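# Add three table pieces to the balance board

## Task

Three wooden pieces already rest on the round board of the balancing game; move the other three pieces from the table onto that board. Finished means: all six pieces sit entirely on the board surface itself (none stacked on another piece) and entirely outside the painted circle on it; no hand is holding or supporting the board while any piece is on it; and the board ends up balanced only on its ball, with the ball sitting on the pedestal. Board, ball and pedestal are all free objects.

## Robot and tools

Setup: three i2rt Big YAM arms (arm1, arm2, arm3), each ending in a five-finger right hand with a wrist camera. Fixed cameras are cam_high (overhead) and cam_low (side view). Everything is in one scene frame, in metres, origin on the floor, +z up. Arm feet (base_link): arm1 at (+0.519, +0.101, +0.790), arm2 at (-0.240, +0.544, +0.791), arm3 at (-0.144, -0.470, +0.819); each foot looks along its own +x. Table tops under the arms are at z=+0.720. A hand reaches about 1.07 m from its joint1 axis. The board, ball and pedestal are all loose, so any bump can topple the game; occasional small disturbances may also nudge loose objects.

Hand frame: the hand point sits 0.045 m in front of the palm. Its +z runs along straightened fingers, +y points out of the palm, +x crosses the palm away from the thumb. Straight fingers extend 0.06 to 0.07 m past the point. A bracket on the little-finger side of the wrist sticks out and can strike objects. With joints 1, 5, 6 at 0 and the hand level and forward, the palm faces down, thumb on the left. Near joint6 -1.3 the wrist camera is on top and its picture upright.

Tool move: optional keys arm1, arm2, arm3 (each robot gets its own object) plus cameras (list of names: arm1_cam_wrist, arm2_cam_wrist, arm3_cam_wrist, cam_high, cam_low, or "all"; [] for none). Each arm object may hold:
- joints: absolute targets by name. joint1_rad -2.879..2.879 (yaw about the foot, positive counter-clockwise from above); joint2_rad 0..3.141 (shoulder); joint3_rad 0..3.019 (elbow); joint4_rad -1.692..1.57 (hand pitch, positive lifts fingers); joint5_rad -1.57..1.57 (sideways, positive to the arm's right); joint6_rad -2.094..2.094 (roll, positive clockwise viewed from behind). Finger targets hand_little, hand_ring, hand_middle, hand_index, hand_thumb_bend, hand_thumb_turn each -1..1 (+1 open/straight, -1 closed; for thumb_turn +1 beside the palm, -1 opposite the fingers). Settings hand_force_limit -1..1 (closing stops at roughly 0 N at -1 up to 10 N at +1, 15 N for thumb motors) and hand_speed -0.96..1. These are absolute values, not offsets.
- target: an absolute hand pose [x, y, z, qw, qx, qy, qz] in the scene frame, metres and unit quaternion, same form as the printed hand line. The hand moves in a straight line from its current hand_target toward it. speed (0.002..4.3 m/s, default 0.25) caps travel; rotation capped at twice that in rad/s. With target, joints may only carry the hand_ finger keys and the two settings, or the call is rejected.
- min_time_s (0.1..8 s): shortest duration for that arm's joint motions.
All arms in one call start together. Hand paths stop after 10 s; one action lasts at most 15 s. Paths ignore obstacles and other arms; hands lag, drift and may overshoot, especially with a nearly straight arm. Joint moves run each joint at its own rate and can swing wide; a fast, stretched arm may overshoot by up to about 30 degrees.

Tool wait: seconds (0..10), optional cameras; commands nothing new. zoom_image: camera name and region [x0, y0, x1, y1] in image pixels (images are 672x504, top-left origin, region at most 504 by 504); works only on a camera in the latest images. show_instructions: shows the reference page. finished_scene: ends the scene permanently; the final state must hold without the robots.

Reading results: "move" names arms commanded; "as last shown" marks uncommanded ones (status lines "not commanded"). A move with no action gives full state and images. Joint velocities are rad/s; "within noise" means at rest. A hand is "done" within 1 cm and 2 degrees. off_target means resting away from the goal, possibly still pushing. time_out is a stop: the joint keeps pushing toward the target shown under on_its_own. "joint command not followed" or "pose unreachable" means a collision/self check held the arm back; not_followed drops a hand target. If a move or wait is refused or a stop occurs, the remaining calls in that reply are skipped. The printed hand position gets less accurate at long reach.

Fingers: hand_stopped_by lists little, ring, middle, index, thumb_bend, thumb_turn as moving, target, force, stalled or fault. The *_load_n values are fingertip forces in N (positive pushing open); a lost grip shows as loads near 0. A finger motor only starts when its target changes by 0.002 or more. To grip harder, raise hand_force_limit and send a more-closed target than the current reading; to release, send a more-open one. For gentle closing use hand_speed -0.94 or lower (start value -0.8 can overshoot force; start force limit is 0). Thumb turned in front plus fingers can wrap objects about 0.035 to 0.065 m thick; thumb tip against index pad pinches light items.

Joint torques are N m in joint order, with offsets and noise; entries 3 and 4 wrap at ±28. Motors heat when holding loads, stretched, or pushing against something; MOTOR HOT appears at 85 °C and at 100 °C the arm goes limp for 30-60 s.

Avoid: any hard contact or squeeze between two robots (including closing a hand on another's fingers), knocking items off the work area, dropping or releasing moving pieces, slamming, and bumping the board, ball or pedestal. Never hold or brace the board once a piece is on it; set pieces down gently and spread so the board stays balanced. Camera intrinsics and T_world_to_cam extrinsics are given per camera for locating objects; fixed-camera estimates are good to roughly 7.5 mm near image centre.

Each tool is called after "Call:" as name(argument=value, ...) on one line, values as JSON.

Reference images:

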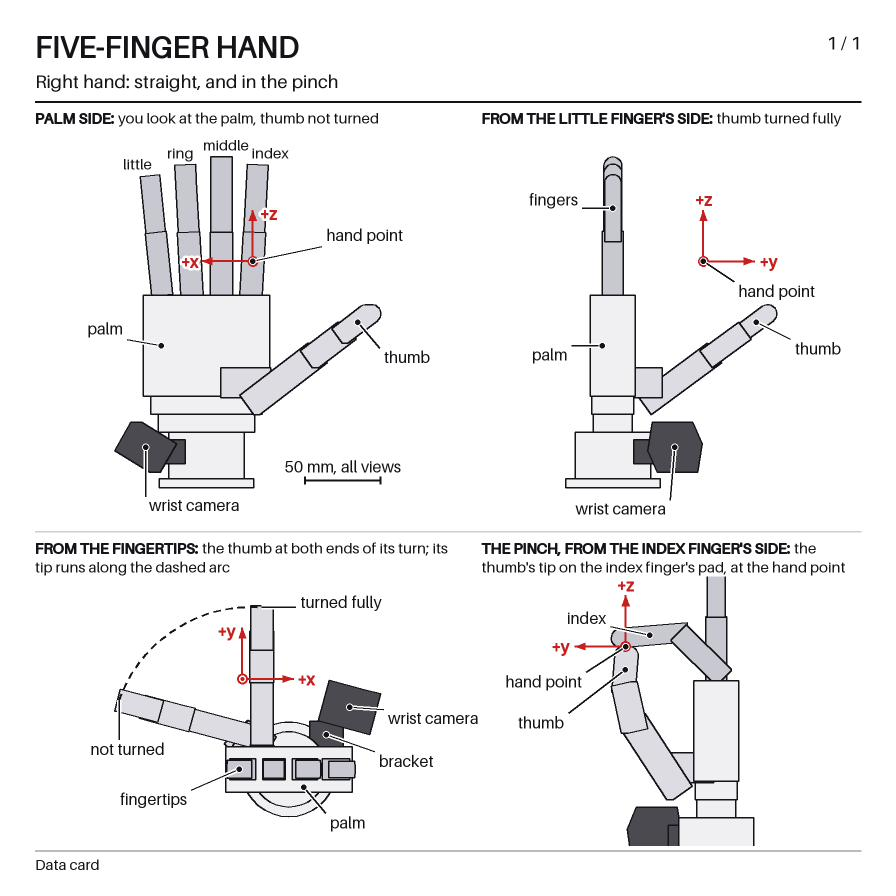

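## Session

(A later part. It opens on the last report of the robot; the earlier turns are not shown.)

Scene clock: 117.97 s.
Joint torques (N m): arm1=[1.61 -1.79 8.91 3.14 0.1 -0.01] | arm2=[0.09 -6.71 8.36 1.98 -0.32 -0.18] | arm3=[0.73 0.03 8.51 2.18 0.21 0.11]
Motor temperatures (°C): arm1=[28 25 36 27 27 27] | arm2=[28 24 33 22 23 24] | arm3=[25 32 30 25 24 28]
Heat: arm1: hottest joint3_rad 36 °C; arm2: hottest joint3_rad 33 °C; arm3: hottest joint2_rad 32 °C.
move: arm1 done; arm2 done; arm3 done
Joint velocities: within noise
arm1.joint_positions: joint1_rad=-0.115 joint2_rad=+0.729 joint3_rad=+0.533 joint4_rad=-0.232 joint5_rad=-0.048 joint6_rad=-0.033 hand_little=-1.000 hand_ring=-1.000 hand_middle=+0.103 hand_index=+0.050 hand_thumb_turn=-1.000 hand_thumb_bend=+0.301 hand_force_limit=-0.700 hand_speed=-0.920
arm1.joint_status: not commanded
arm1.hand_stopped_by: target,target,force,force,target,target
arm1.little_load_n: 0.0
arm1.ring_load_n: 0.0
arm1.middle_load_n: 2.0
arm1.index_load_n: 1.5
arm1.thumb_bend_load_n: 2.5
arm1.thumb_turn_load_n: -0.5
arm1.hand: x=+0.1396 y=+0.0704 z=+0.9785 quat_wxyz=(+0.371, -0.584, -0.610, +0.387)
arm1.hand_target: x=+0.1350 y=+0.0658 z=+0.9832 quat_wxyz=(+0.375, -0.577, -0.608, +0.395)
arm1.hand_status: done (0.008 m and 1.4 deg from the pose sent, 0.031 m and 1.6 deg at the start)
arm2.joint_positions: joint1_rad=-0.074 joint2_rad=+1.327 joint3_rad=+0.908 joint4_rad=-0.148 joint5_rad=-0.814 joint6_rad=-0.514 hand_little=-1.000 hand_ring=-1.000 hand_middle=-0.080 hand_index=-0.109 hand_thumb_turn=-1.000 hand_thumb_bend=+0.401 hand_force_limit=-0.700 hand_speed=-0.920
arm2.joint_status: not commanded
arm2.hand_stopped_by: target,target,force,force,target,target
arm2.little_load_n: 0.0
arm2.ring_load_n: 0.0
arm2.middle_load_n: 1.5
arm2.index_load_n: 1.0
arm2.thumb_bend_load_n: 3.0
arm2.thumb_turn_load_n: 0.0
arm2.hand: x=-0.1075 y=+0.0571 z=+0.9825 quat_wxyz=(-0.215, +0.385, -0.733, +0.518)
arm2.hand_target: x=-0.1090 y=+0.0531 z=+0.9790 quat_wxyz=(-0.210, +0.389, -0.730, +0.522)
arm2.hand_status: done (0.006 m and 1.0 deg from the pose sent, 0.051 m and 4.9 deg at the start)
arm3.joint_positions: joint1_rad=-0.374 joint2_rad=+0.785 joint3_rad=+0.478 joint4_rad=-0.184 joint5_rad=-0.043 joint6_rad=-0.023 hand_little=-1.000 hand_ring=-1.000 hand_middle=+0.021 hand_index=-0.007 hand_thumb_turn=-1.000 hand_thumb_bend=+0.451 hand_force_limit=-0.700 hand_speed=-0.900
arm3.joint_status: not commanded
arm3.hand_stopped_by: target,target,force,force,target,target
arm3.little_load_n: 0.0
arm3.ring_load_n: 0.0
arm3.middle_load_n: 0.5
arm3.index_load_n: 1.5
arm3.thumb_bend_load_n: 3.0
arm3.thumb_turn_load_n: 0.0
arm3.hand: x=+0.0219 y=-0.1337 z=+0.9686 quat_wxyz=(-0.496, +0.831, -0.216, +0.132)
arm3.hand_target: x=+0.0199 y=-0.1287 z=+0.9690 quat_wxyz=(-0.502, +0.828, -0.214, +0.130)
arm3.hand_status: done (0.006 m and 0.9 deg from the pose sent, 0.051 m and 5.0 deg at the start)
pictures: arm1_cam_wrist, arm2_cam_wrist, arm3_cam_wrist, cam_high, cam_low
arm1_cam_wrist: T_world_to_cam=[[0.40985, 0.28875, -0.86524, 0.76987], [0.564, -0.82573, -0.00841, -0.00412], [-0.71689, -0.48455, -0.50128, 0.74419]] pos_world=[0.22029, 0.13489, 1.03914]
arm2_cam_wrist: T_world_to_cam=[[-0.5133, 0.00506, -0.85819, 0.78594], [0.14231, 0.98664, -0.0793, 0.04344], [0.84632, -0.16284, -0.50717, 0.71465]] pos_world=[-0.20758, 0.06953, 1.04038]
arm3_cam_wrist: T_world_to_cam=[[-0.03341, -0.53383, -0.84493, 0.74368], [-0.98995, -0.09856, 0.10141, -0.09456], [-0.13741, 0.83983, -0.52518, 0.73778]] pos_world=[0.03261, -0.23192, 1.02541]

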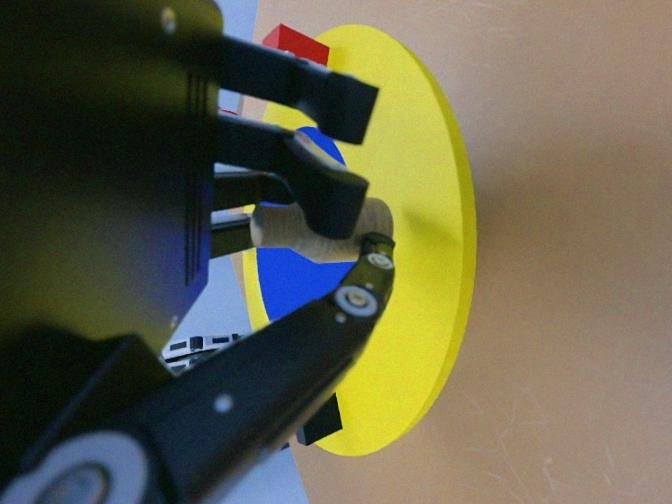

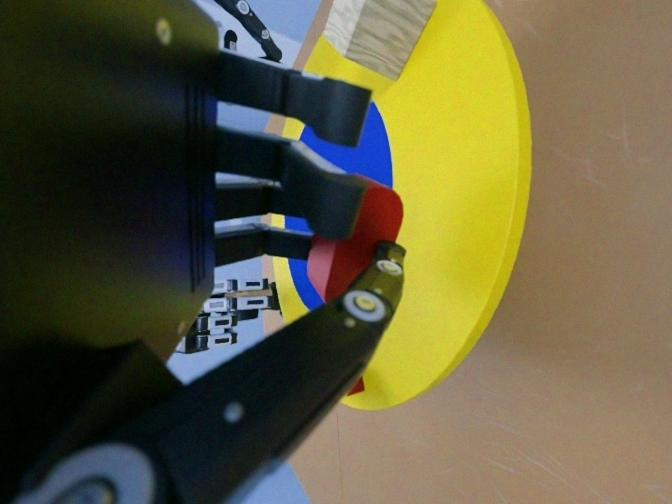

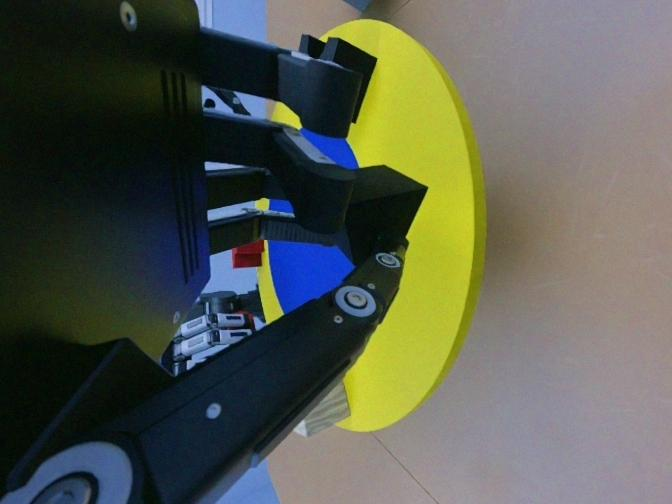

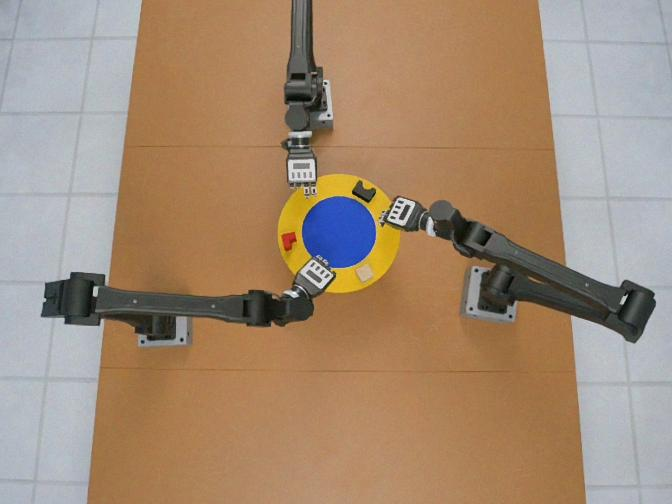

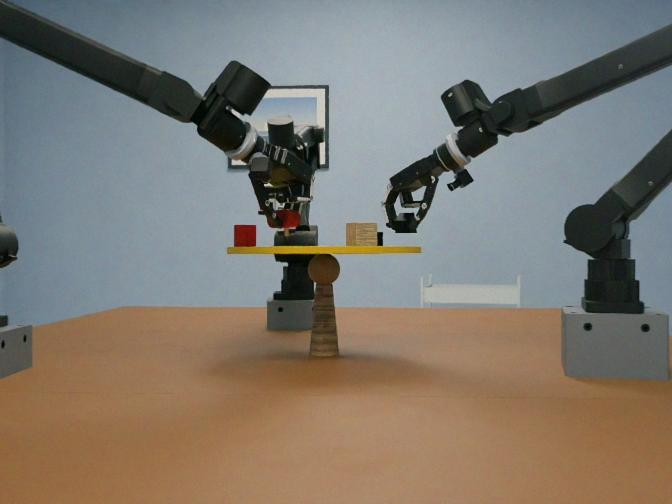

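Call:
move(arm1={"target": [0.132, 0.0638, 0.9655, -0.3749, 0.5774, 0.6084, -0.3951], "speed": 0.05}, arm2={"target": [-0.1115, 0.062, 0.9545, 0.2105, -0.3894, 0.7305, -0.5228], "speed": 0.05}, arm3={"target": [0.0199, -0.1175, 0.9494, 0.5022, -0.8276, 0.2141, -0.1299], "speed": 0.05}, cameras=["all"])

Call:
zoom_image(camera="cam_low", region=[250, 190, 320, 260])

Call:
zoom_image(camera="cam_low", region=[365, 190, 435, 260])

Call:
zoom_image(camera="cam_high", region=[250, 140, 420, 310])

Call:
zoom_image(camera="arm1_cam_wrist", region=[230, 0, 500, 470])

Call:
zoom_image(camera="arm3_cam_wrist", region=[230, 0, 500, 470])

Call:
zoom_image(camera="arm2_cam_wrist", region=[250, 60, 550, 420])

Scene clock: 123.07 s.
Joint torques (N m): arm1=[2.08 -2.26 8.73 3.08 0.09 0.03] | arm2=[-0.32 -6.59 8.05 1.96 -0.53 -0.18] | arm3=[0.73 -0.44 8.2 2.19 0.21 0.12]
Motor temperatures (°C): arm1=[28 25 36 27 27 27] | arm2=[28 24 33 22 23 24] | arm3=[25 32 30 25 24 28]
Heat: arm1: hottest joint3_rad 36 °C; arm2: hottest joint3_rad 33 °C; arm3: hottest joint2_rad 32 °C.
move: arm1 done; arm2 done; arm3 done
Joint velocities: within noise
arm1.joint_positions: joint1_rad=-0.109 joint2_rad=+0.756 joint3_rad=+0.497 joint4_rad=-0.168 joint5_rad=-0.041 joint6_rad=-0.033 hand_little=-1.000 hand_ring=-1.000 hand_middle=+0.103 hand_index=+0.050 hand_thumb_turn=-1.000 hand_thumb_bend=+0.301 hand_force_limit=-0.700 hand_speed=-0.920
arm1.joint_status: not commanded
arm1.hand_stopped_by: target,target,force,force,target,target
arm1.little_load_n: 0.5
arm1.ring_load_n: 0.0
arm1.middle_load_n: 2.0
arm1.index_load_n: 1.5
arm1.thumb_bend_load_n: 2.5
arm1.thumb_turn_load_n: 0.0
arm1.hand: x=+0.1367 y=+0.0693 z=+0.9612 quat_wxyz=(+0.372, -0.584, -0.610, +0.386)
arm1.hand_target: x=+0.1323 y=+0.0638 z=+0.9655 quat_wxyz=(+0.375, -0.577, -0.608, +0.395)
arm1.hand_status: done (0.008 m and 1.3 deg from the pose sent, 0.016 m and 1.4 deg at the start)
arm2.joint_positions: joint1_rad=-0.074 joint2_rad=+1.335 joint3_rad=+0.846 joint4_rad=-0.080 joint5_rad=-0.814 joint6_rad=-0.519 hand_little=-1.000 hand_ring=-1.000 hand_middle=-0.080 hand_index=-0.109 hand_thumb_turn=-1.000 hand_thumb_bend=+0.401 hand_force_limit=-0.700 hand_speed=-0.920
arm2.joint_status: not commanded
arm2.hand_stopped_by: target,target,force,force,target,target
arm2.little_load_n: 0.0
arm2.ring_load_n: 0.0
arm2.middle_load_n: 1.0
arm2.index_load_n: 1.5
arm2.thumb_bend_load_n: 3.0
arm2.thumb_turn_load_n: 0.0
arm2.hand: x=-0.1078 y=+0.0660 z=+0.9578 quat_wxyz=(-0.215, +0.387, -0.733, +0.517)
arm2.hand_target: x=-0.1115 y=+0.0622 z=+0.9545 quat_wxyz=(-0.210, +0.389, -0.730, +0.522)
arm2.hand_status: done (0.006 m and 0.8 deg from the pose sent, 0.029 m and 0.9 deg at the start)
arm3.joint_positions: joint1_rad=-0.350 joint2_rad=+0.853 joint3_rad=+0.453 joint4_rad=-0.089 joint5_rad=-0.021 joint6_rad=-0.012 hand_little=-1.000 hand_ring=-1.000 hand_middle=+0.021 hand_index=-0.007 hand_thumb_turn=-1.000 hand_thumb_bend=+0.451 hand_force_limit=-0.700 hand_speed=-0.900
arm3.joint_status: not commanded
arm3.hand_stopped_by: target,target,force,force,target,target
arm3.little_load_n: 0.0
arm3.ring_load_n: 0.5
arm3.middle_load_n: 0.5
arm3.index_load_n: 2.0
arm3.thumb_bend_load_n: 3.0
arm3.thumb_turn_load_n: 0.0
arm3.hand: x=+0.0224 y=-0.1224 z=+0.9497 quat_wxyz=(-0.496, +0.830, -0.216, +0.132)
arm3.hand_target: x=+0.0199 y=-0.1177 z=+0.9495 quat_wxyz=(-0.502, +0.828, -0.214, +0.130)
arm3.hand_status: done (0.005 m and 0.8 deg from the pose sent, 0.025 m and 0.8 deg at the start)
pictures: arm1_cam_wrist, arm2_cam_wrist, arm3_cam_wrist, cam_high, cam_low
arm1_cam_wrist: T_world_to_cam=[[0.40926, 0.291, -0.86477, 0.75593], [0.56383, -0.82582, -0.01105, -0.00094], [-0.71736, -0.48306, -0.50205, 0.73372]] pos_world=[0.2175, 0.13368, 1.02205]
arm2_cam_wrist: T_world_to_cam=[[-0.51597, 0.00295, -0.8566, 0.7629], [0.13971, 0.98689, -0.08075, 0.03395], [0.84513, -0.16134, -0.50962, 0.70589]] pos_world=[-0.20768, 0.07813, 1.01598]
arm3_cam_wrist: T_world_to_cam=[[-0.03258, -0.53296, -0.84551, 0.73437], [-0.99012, -0.09825, 0.10008, -0.08973], [-0.13641, 0.84042, -0.52449, 0.71785]] pos_world=[0.03301, -0.22072, 1.00641]

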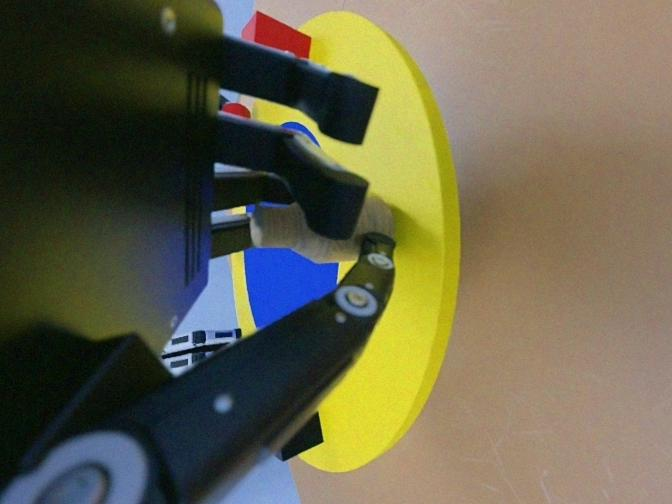

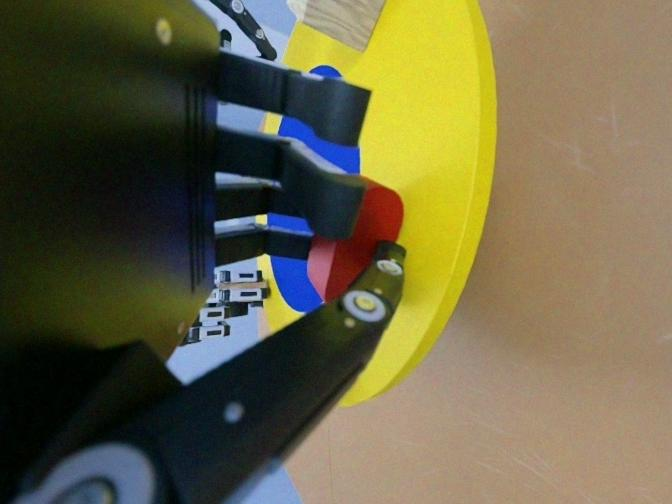

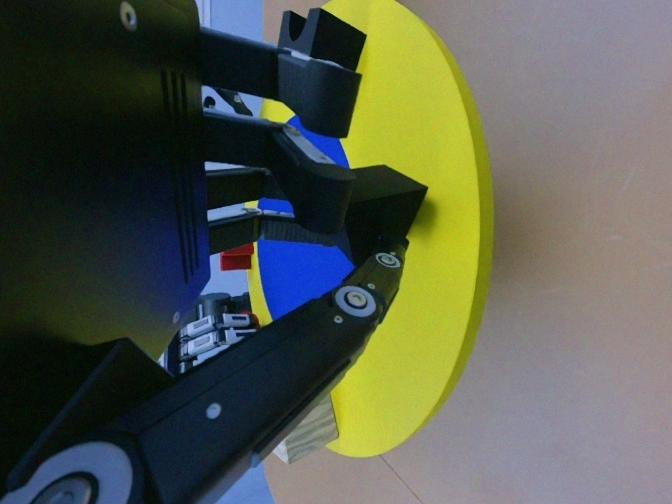

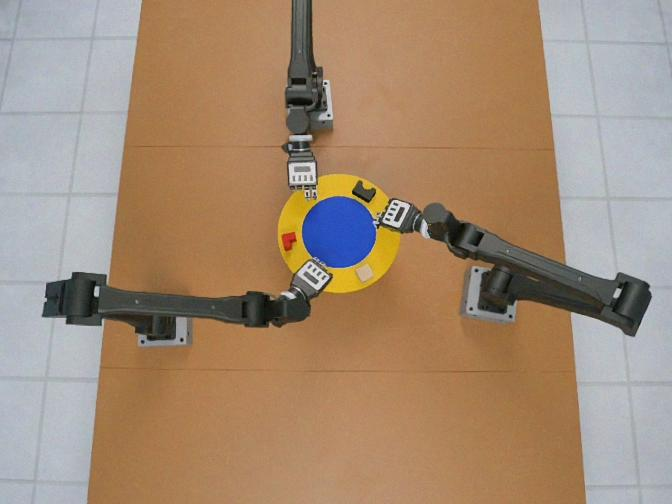

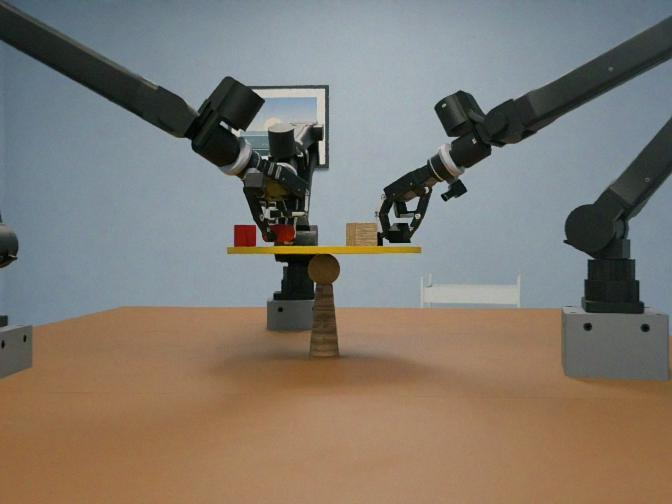

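Scaled by 7.200 from the camera's image (finer frame: 960x720).

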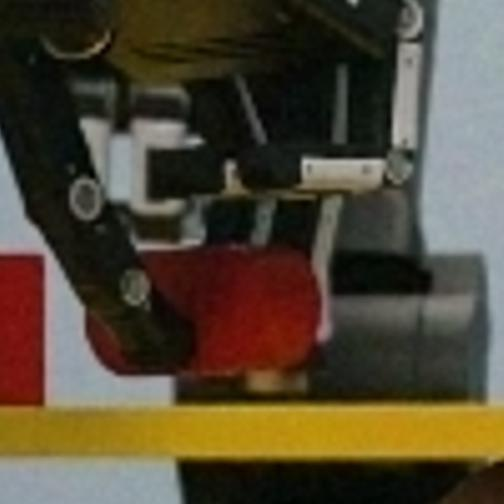

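Scaled by 7.200 from the camera's image (finer frame: 960x720).

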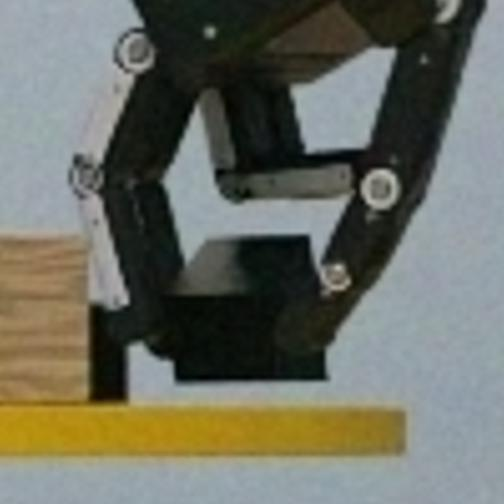

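Scaled by 2.965 from the camera's image (finer frame: 960x720).

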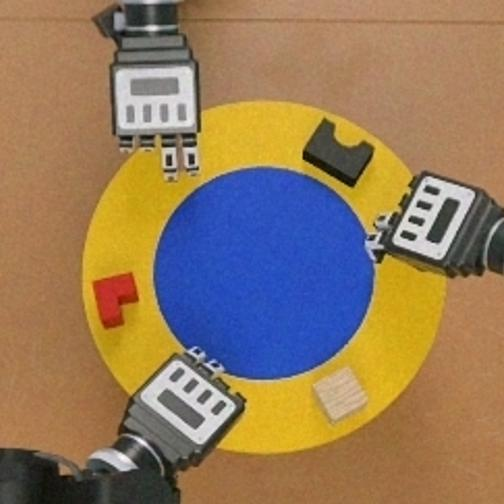

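Scaled by 1.072 from the camera's image (finer frame: 960x720).

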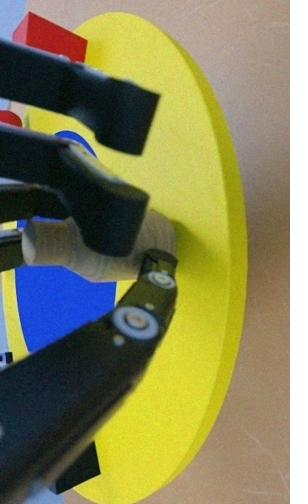

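Scaled by 1.072 from the camera's image (finer frame: 960x720).

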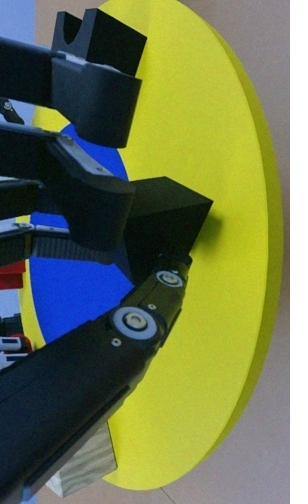

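Scaled by 1.400 from the camera's image (finer frame: 960x720).

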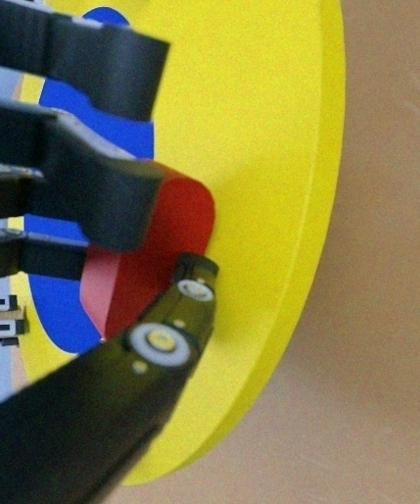

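Call:
move(arm1={"target": [0.132, 0.0638, 0.9595, -0.3749, 0.5774, 0.6084, -0.3951], "speed": 0.03}, arm2={"target": [-0.1115, 0.062, 0.9485, 0.2105, -0.3894, 0.7305, -0.5228], "speed": 0.03}, arm3={"target": [0.0199, -0.1175, 0.9426, 0.5022, -0.8276, 0.2141, -0.1299], "speed": 0.03}, cameras=["all"])

Call:
zoom_image(camera="cam_low", region=[250, 200, 300, 250])

Call:
zoom_image(camera="cam_low", region=[375, 205, 425, 255])

Call:
zoom_image(camera="cam_low", region=[220, 210, 430, 290])

Scene clock: 125.23 s.
Joint torques (N m): arm1=[1.96 -1.73 8.65 3.21 0.08 0.02] | arm2=[-0.38 -6.71 7.95 1.94 -0.52 -0.18] | arm3=[0.79 -0.5 8.09 2.24 0.22 0.11]
Motor temperatures (°C): arm1=[28 25 36 27 27 27] | arm2=[28 24 32 22 23 24] | arm3=[25 32 30 25 24 28]
Heat: arm1: hottest joint3_rad 36 °C; arm2: hottest joint3_rad 32 °C; arm3: hottest joint2_rad 32 °C.
move: arm1 done; arm2 done; arm3 done
Joint velocities: within noise
arm1.joint_positions: joint1_rad=-0.109 joint2_rad=+0.763 joint3_rad=+0.484 joint4_rad=-0.147 joint5_rad=-0.041 joint6_rad=-0.033 hand_little=-1.000 hand_ring=-1.000 hand_middle=+0.103 hand_index=+0.050 hand_thumb_turn=-1.000 hand_thumb_bend=+0.301 hand_force_limit=-0.700 hand_speed=-0.920
arm1.joint_status: not commanded
arm1.hand_stopped_by: target,target,force,force,target,target
arm1.little_load_n: 0.0
arm1.ring_load_n: 0.0
arm1.middle_load_n: 2.0
arm1.index_load_n: 1.5
arm1.thumb_bend_load_n: 2.5
arm1.thumb_turn_load_n: 0.0
arm1.hand: x=+0.1366 y=+0.0693 z=+0.9558 quat_wxyz=(+0.372, -0.584, -0.610, +0.386)
arm1.hand_target: x=+0.1323 y=+0.0638 z=+0.9596 quat_wxyz=(+0.375, -0.577, -0.608, +0.395)
arm1.hand_status: done (0.008 m and 1.3 deg from the pose sent, 0.007 m and 1.3 deg at the start)
arm2.joint_positions: joint1_rad=-0.074 joint2_rad=+1.343 joint3_rad=+0.837 joint4_rad=-0.062 joint5_rad=-0.815 joint6_rad=-0.519 hand_little=-1.000 hand_ring=-1.000 hand_middle=-0.080 hand_index=-0.109 hand_thumb_turn=-1.000 hand_thumb_bend=+0.401 hand_force_limit=-0.700 hand_speed=-0.920
arm2.joint_status: not commanded
arm2.hand_stopped_by: target,target,force,force,target,target
arm2.little_load_n: 0.0
arm2.ring_load_n: 0.0
arm2.middle_load_n: 1.0
arm2.index_load_n: 1.0
arm2.thumb_bend_load_n: 2.5
arm2.thumb_turn_load_n: -0.5
arm2.hand: x=-0.1078 y=+0.0658 z=+0.9524 quat_wxyz=(-0.215, +0.387, -0.732, +0.518)
arm2.hand_target: x=-0.1115 y=+0.0621 z=+0.9487 quat_wxyz=(-0.210, +0.389, -0.729, +0.522)
arm2.hand_status: done (0.007 m and 0.8 deg from the pose sent, 0.011 m and 0.8 deg at the start)
arm3.joint_positions: joint1_rad=-0.350 joint2_rad=+0.866 joint3_rad=+0.439 joint4_rad=-0.062 joint5_rad=-0.021 joint6_rad=-0.012 hand_little=-1.000 hand_ring=-1.000 hand_middle=+0.021 hand_index=-0.007 hand_thumb_turn=-1.000 hand_thumb_bend=+0.451 hand_force_limit=-0.700 hand_speed=-0.900
arm3.joint_status: not commanded
arm3.hand_stopped_by: target,target,force,force,target,target
arm3.little_load_n: 0.0
arm3.ring_load_n: 0.0
arm3.middle_load_n: 0.5
arm3.index_load_n: 1.5
arm3.thumb_bend_load_n: 3.0
arm3.thumb_turn_load_n: 0.5
arm3.hand: x=+0.0224 y=-0.1221 z=+0.9432 quat_wxyz=(-0.497, +0.830, -0.216, +0.132)
arm3.hand_target: x=+0.0198 y=-0.1177 z=+0.9426 quat_wxyz=(-0.502, +0.828, -0.214, +0.130)
arm3.hand_status: done (0.005 m and 0.8 deg from the pose sent, 0.009 m and 0.8 deg at the start)
pictures: arm1_cam_wrist, arm2_cam_wrist, arm3_cam_wrist, cam_high, cam_low
arm1_cam_wrist: T_world_to_cam=[[0.4083, 0.29096, -0.86524, 0.7519], [0.56379, -0.82583, -0.01166, -0.00031], [-0.71794, -0.48305, -0.50123, 0.73018]] pos_world=[0.2174, 0.13368, 1.01655]
arm2_cam_wrist: T_world_to_cam=[[-0.51582, 0.00147, -0.8567, 0.75852], [0.13941, 0.98681, -0.08224, 0.03506], [0.84528, -0.16185, -0.50922, 0.70279]] pos_world=[-0.20768, 0.07803, 1.01058]
arm3_cam_wrist: T_world_to_cam=[[-0.03206, -0.53235, -0.84591, 0.72955], [-0.99011, -0.09877, 0.09968, -0.08876], [-0.13662, 0.84074, -0.52392, 0.7137]] pos_world=[0.03301, -0.22042, 0.99991]

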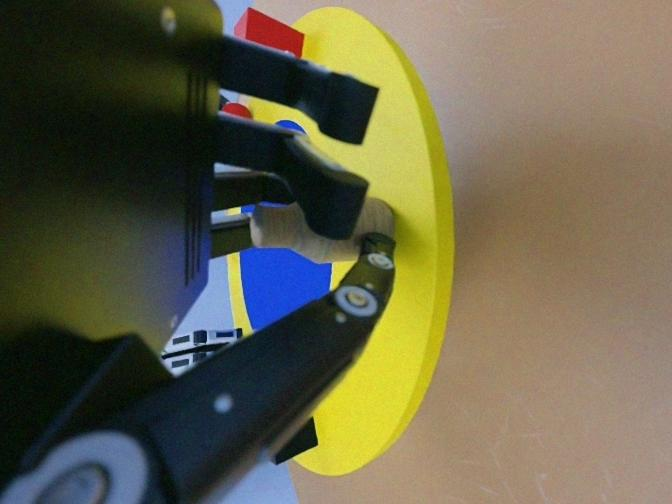

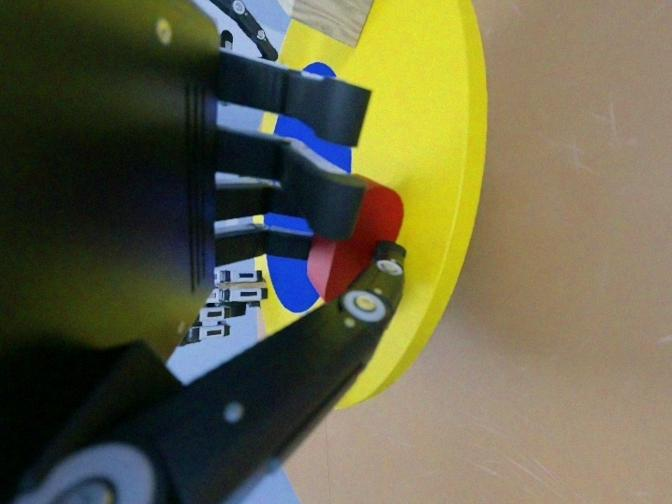

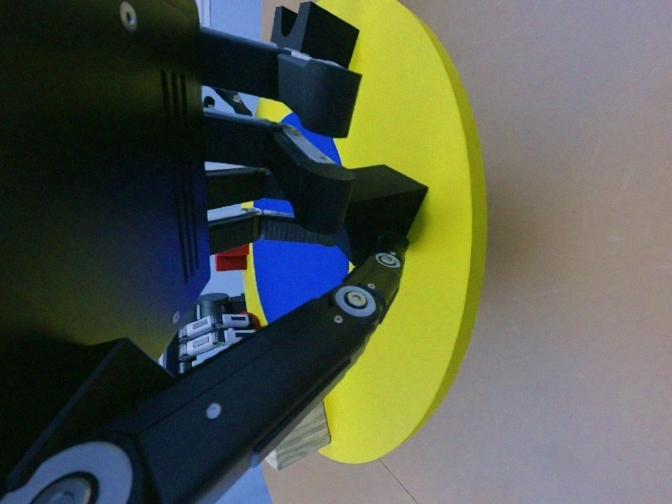

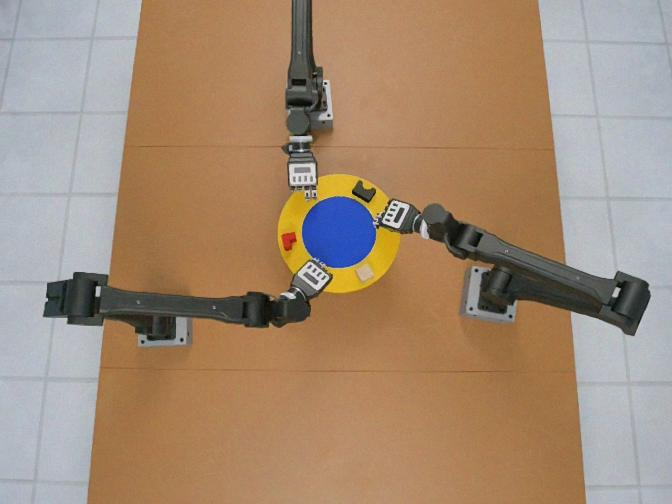

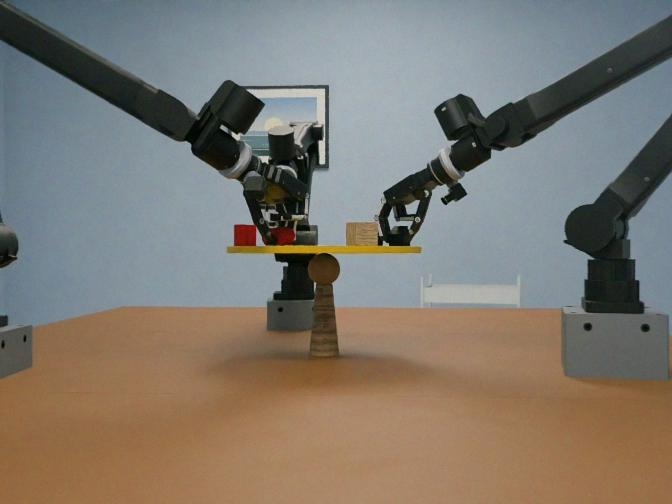

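Scaled by 10.080 from the camera's image (finer frame: 960x720).

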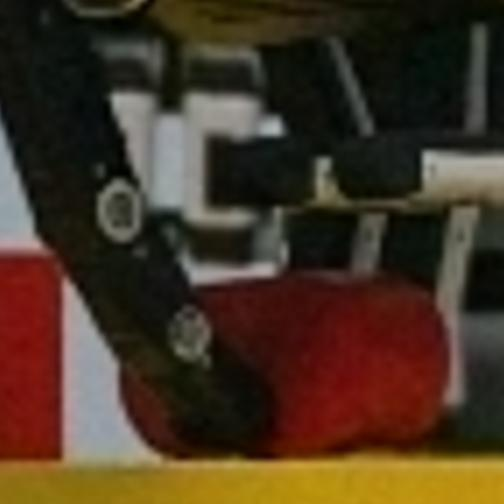

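Scaled by 10.080 from the camera's image (finer frame: 960x720).

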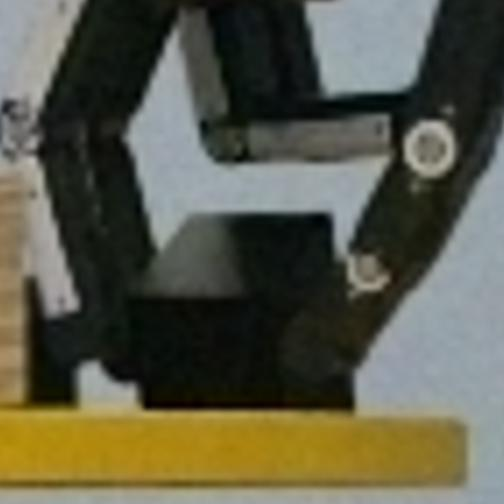

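Scaled by 2.400 from the camera's image (finer frame: 960x720).

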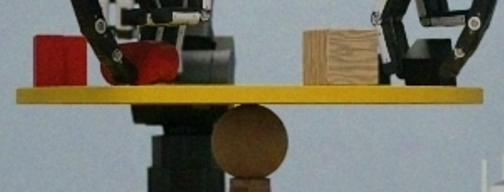

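Call:
move(arm1={"target": [0.132, 0.0638, 0.9575, -0.3749, 0.5774, 0.6084, -0.3951], "speed": 0.02}, arm2={"target": [-0.1115, 0.062, 0.9467, 0.2105, -0.3894, 0.7305, -0.5228], "speed": 0.02}, arm3={"target": [0.0199, -0.1175, 0.9408, 0.5022, -0.8276, 0.2141, -0.1299], "speed": 0.02}, cameras=["all"])

Call:
zoom_image(camera="cam_low", region=[220, 215, 290, 265])

Call:
zoom_image(camera="cam_low", region=[360, 215, 430, 265])

Call:
zoom_image(camera="cam_low", region=[260, 215, 330, 265])

Call:
zoom_image(camera="arm1_cam_wrist", region=[340, 160, 440, 260])

Call:
zoom_image(camera="arm3_cam_wrist", region=[340, 140, 460, 280])

Call:
zoom_image(camera="arm2_cam_wrist", region=[340, 140, 460, 280])

Scene clock: 126.83 s.
Joint torques (N m): arm1=[2.02 -1.85 8.59 3.12 0.09 0.02] | arm2=[-0.38 -6.53 7.73 1.95 -0.49 -0.17] | arm3=[0.73 -0.5 8.03 2.15 0.21 0.11]
Motor temperatures (°C): arm1=[28 25 36 27 27 27] | arm2=[28 24 32 22 23 24] | arm3=[25 32 30 25 24 28]
Heat: arm1: hottest joint3_rad 36 °C; arm2: hottest joint3_rad 32 °C; arm3: hottest joint2_rad 32 °C.
move: arm1 done; arm2 done; arm3 done
Joint velocities: within noise
arm1.joint_positions: joint1_rad=-0.109 joint2_rad=+0.764 joint3_rad=+0.480 joint4_rad=-0.139 joint5_rad=-0.041 joint6_rad=-0.033 hand_little=-1.000 hand_ring=-1.000 hand_middle=+0.103 hand_index=+0.050 hand_thumb_turn=-1.000 hand_thumb_bend=+0.301 hand_force_limit=-0.700 hand_speed=-0.920
arm1.joint_status: not commanded
arm1.hand_stopped_by: target,target,force,force,target,target
arm1.little_load_n: 0.0
arm1.ring_load_n: 0.0
arm1.middle_load_n: 2.0
arm1.index_load_n: 1.5
arm1.thumb_bend_load_n: 2.5
arm1.thumb_turn_load_n: 0.0
arm1.hand: x=+0.1362 y=+0.0693 z=+0.9546 quat_wxyz=(+0.373, -0.583, -0.609, +0.387)
arm1.hand_target: x=+0.1323 y=+0.0638 z=+0.9576 quat_wxyz=(+0.375, -0.577, -0.608, +0.395)
arm1.hand_status: done (0.008 m and 1.2 deg from the pose sent, 0.007 m and 1.3 deg at the start)
arm2.joint_positions: joint1_rad=-0.074 joint2_rad=+1.344 joint3_rad=+0.837 joint4_rad=-0.056 joint5_rad=-0.815 joint6_rad=-0.519 hand_little=-1.000 hand_ring=-1.000 hand_middle=-0.080 hand_index=-0.109 hand_thumb_turn=-1.000 hand_thumb_bend=+0.401 hand_force_limit=-0.700 hand_speed=-0.920
arm2.joint_status: not commanded
arm2.hand_stopped_by: target,target,force,force,target,target
arm2.little_load_n: 0.0
arm2.ring_load_n: 0.0
arm2.middle_load_n: 1.5
arm2.index_load_n: 1.0
arm2.thumb_bend_load_n: 3.0
arm2.thumb_turn_load_n: 0.0
arm2.hand: x=-0.1077 y=+0.0648 z=+0.9527 quat_wxyz=(-0.214, +0.388, -0.731, +0.520)
arm2.hand_target: x=-0.1115 y=+0.0622 z=+0.9469 quat_wxyz=(-0.210, +0.389, -0.729, +0.522)
arm2.hand_status: done (0.008 m and 0.5 deg from the pose sent, 0.008 m and 0.8 deg at the start)
arm3.joint_positions: joint1_rad=-0.350 joint2_rad=+0.868 joint3_rad=+0.436 joint4_rad=-0.054 joint5_rad=-0.021 joint6_rad=-0.012 hand_little=-1.000 hand_ring=-1.000 hand_middle=+0.021 hand_index=-0.007 hand_thumb_turn=-1.000 hand_thumb_bend=+0.451 hand_force_limit=-0.700 hand_speed=-0.900
arm3.joint_status: not commanded
arm3.hand_stopped_by: target,target,force,force,target,target
arm3.little_load_n: 0.0
arm3.ring_load_n: 0.0
arm3.middle_load_n: 0.5
arm3.index_load_n: 2.0
arm3.thumb_bend_load_n: 3.0
arm3.thumb_turn_load_n: 0.0
arm3.hand: x=+0.0227 y=-0.1216 z=+0.9425 quat_wxyz=(-0.498, +0.830, -0.216, +0.132)
arm3.hand_target: x=+0.0198 y=-0.1177 z=+0.9408 quat_wxyz=(-0.502, +0.828, -0.214, +0.130)
arm3.hand_status: done (0.005 m and 0.6 deg from the pose sent, 0.006 m and 0.7 deg at the start)
pictures: arm1_cam_wrist, arm2_cam_wrist, arm3_cam_wrist, cam_high, cam_low
arm1_cam_wrist: T_world_to_cam=[[0.40627, 0.29103, -0.86617, 0.75217], [0.56379, -0.82582, -0.01304, 0.00109], [-0.71909, -0.48304, -0.49958, 0.72787]] pos_world=[0.2172, 0.13358, 1.01515]
arm2_cam_wrist: T_world_to_cam=[[-0.5157, -0.0026, -0.85677, 0.75919], [0.13907, 0.98648, -0.08671, 0.04024], [0.84541, -0.16387, -0.50836, 0.70214]] pos_world=[-0.20768, 0.07733, 1.01088]
arm3_cam_wrist: T_world_to_cam=[[-0.03119, -0.5303, -0.84724, 0.73062], [-0.99023, -0.09888, 0.09834, -0.08711], [-0.13592, 0.84203, -0.52204, 0.71132]] pos_world=[0.03321, -0.22012, 0.9989]

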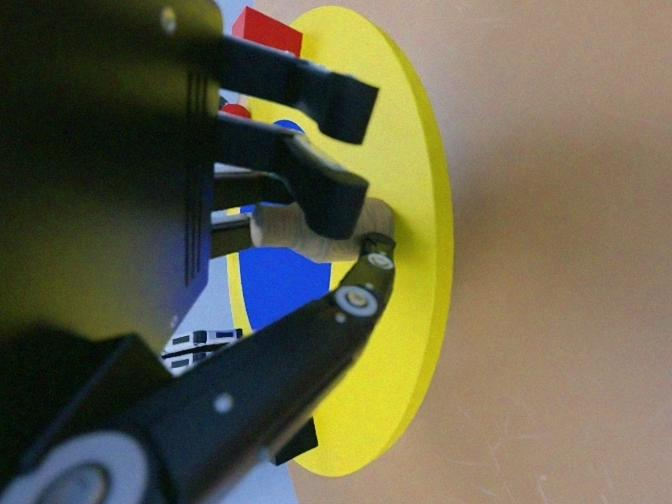

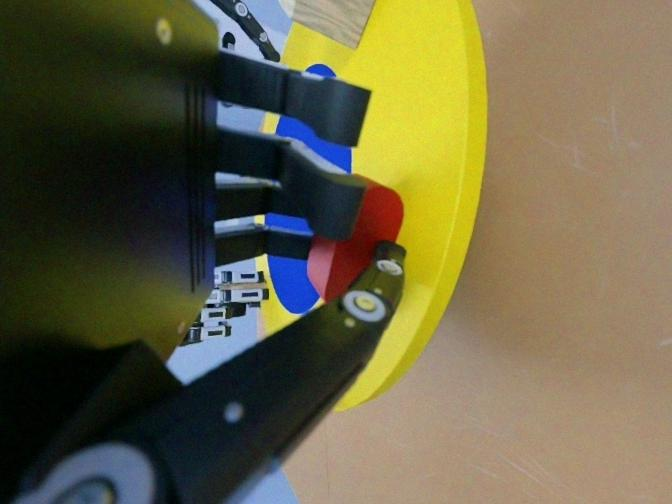

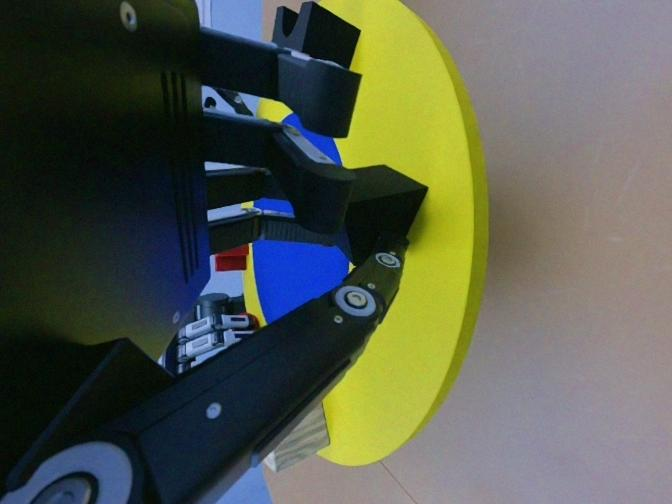

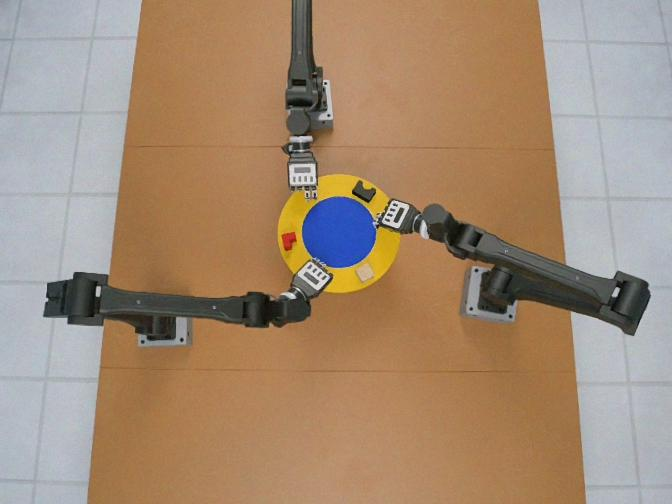

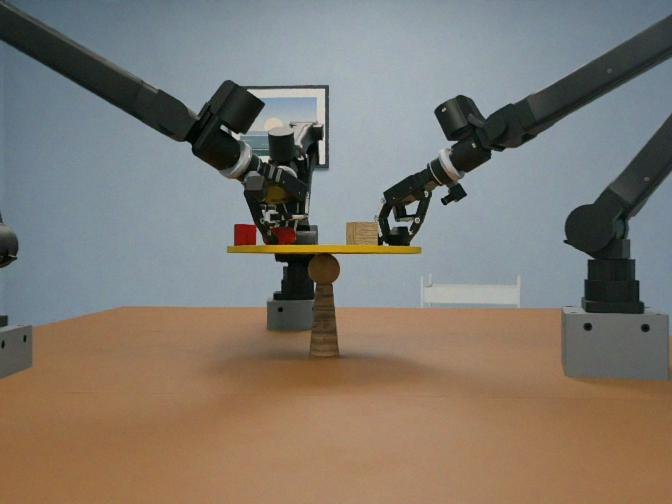

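Scaled by 7.200 from the camera's image (finer frame: 960x720).

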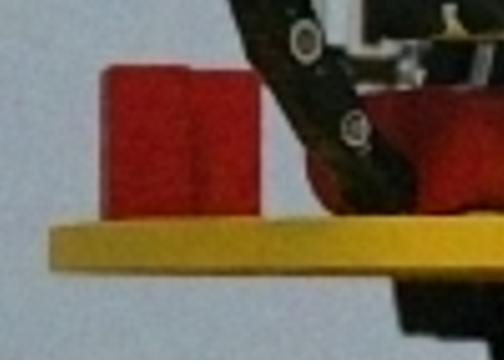

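Scaled by 7.200 from the camera's image (finer frame: 960x720).

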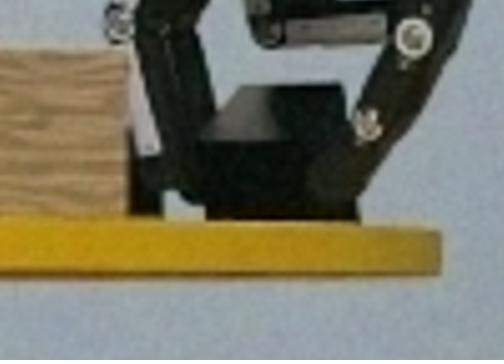

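Scaled by 7.200 from the camera's image (finer frame: 960x720).

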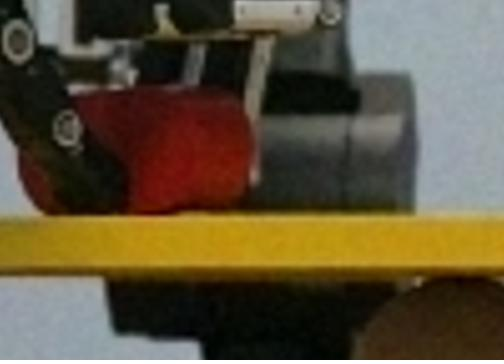

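Scaled by 5.040 from the camera's image (finer frame: 960x720).

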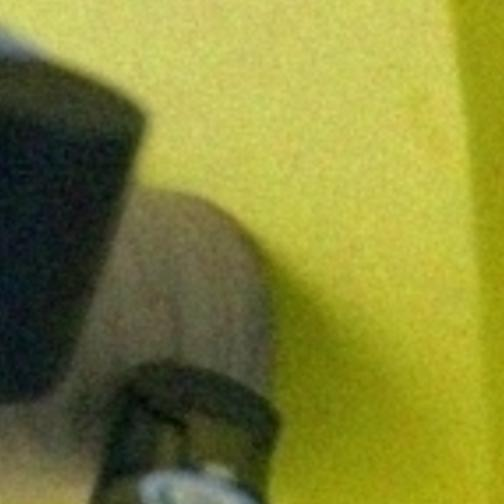

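Scaled by 3.600 from the camera's image (finer frame: 960x720).

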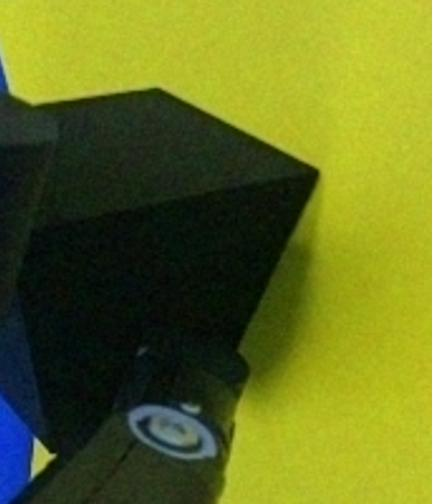

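Scaled by 3.600 from the camera's image (finer frame: 960x720).

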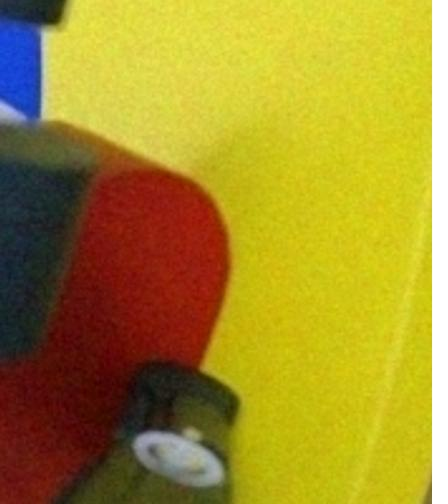

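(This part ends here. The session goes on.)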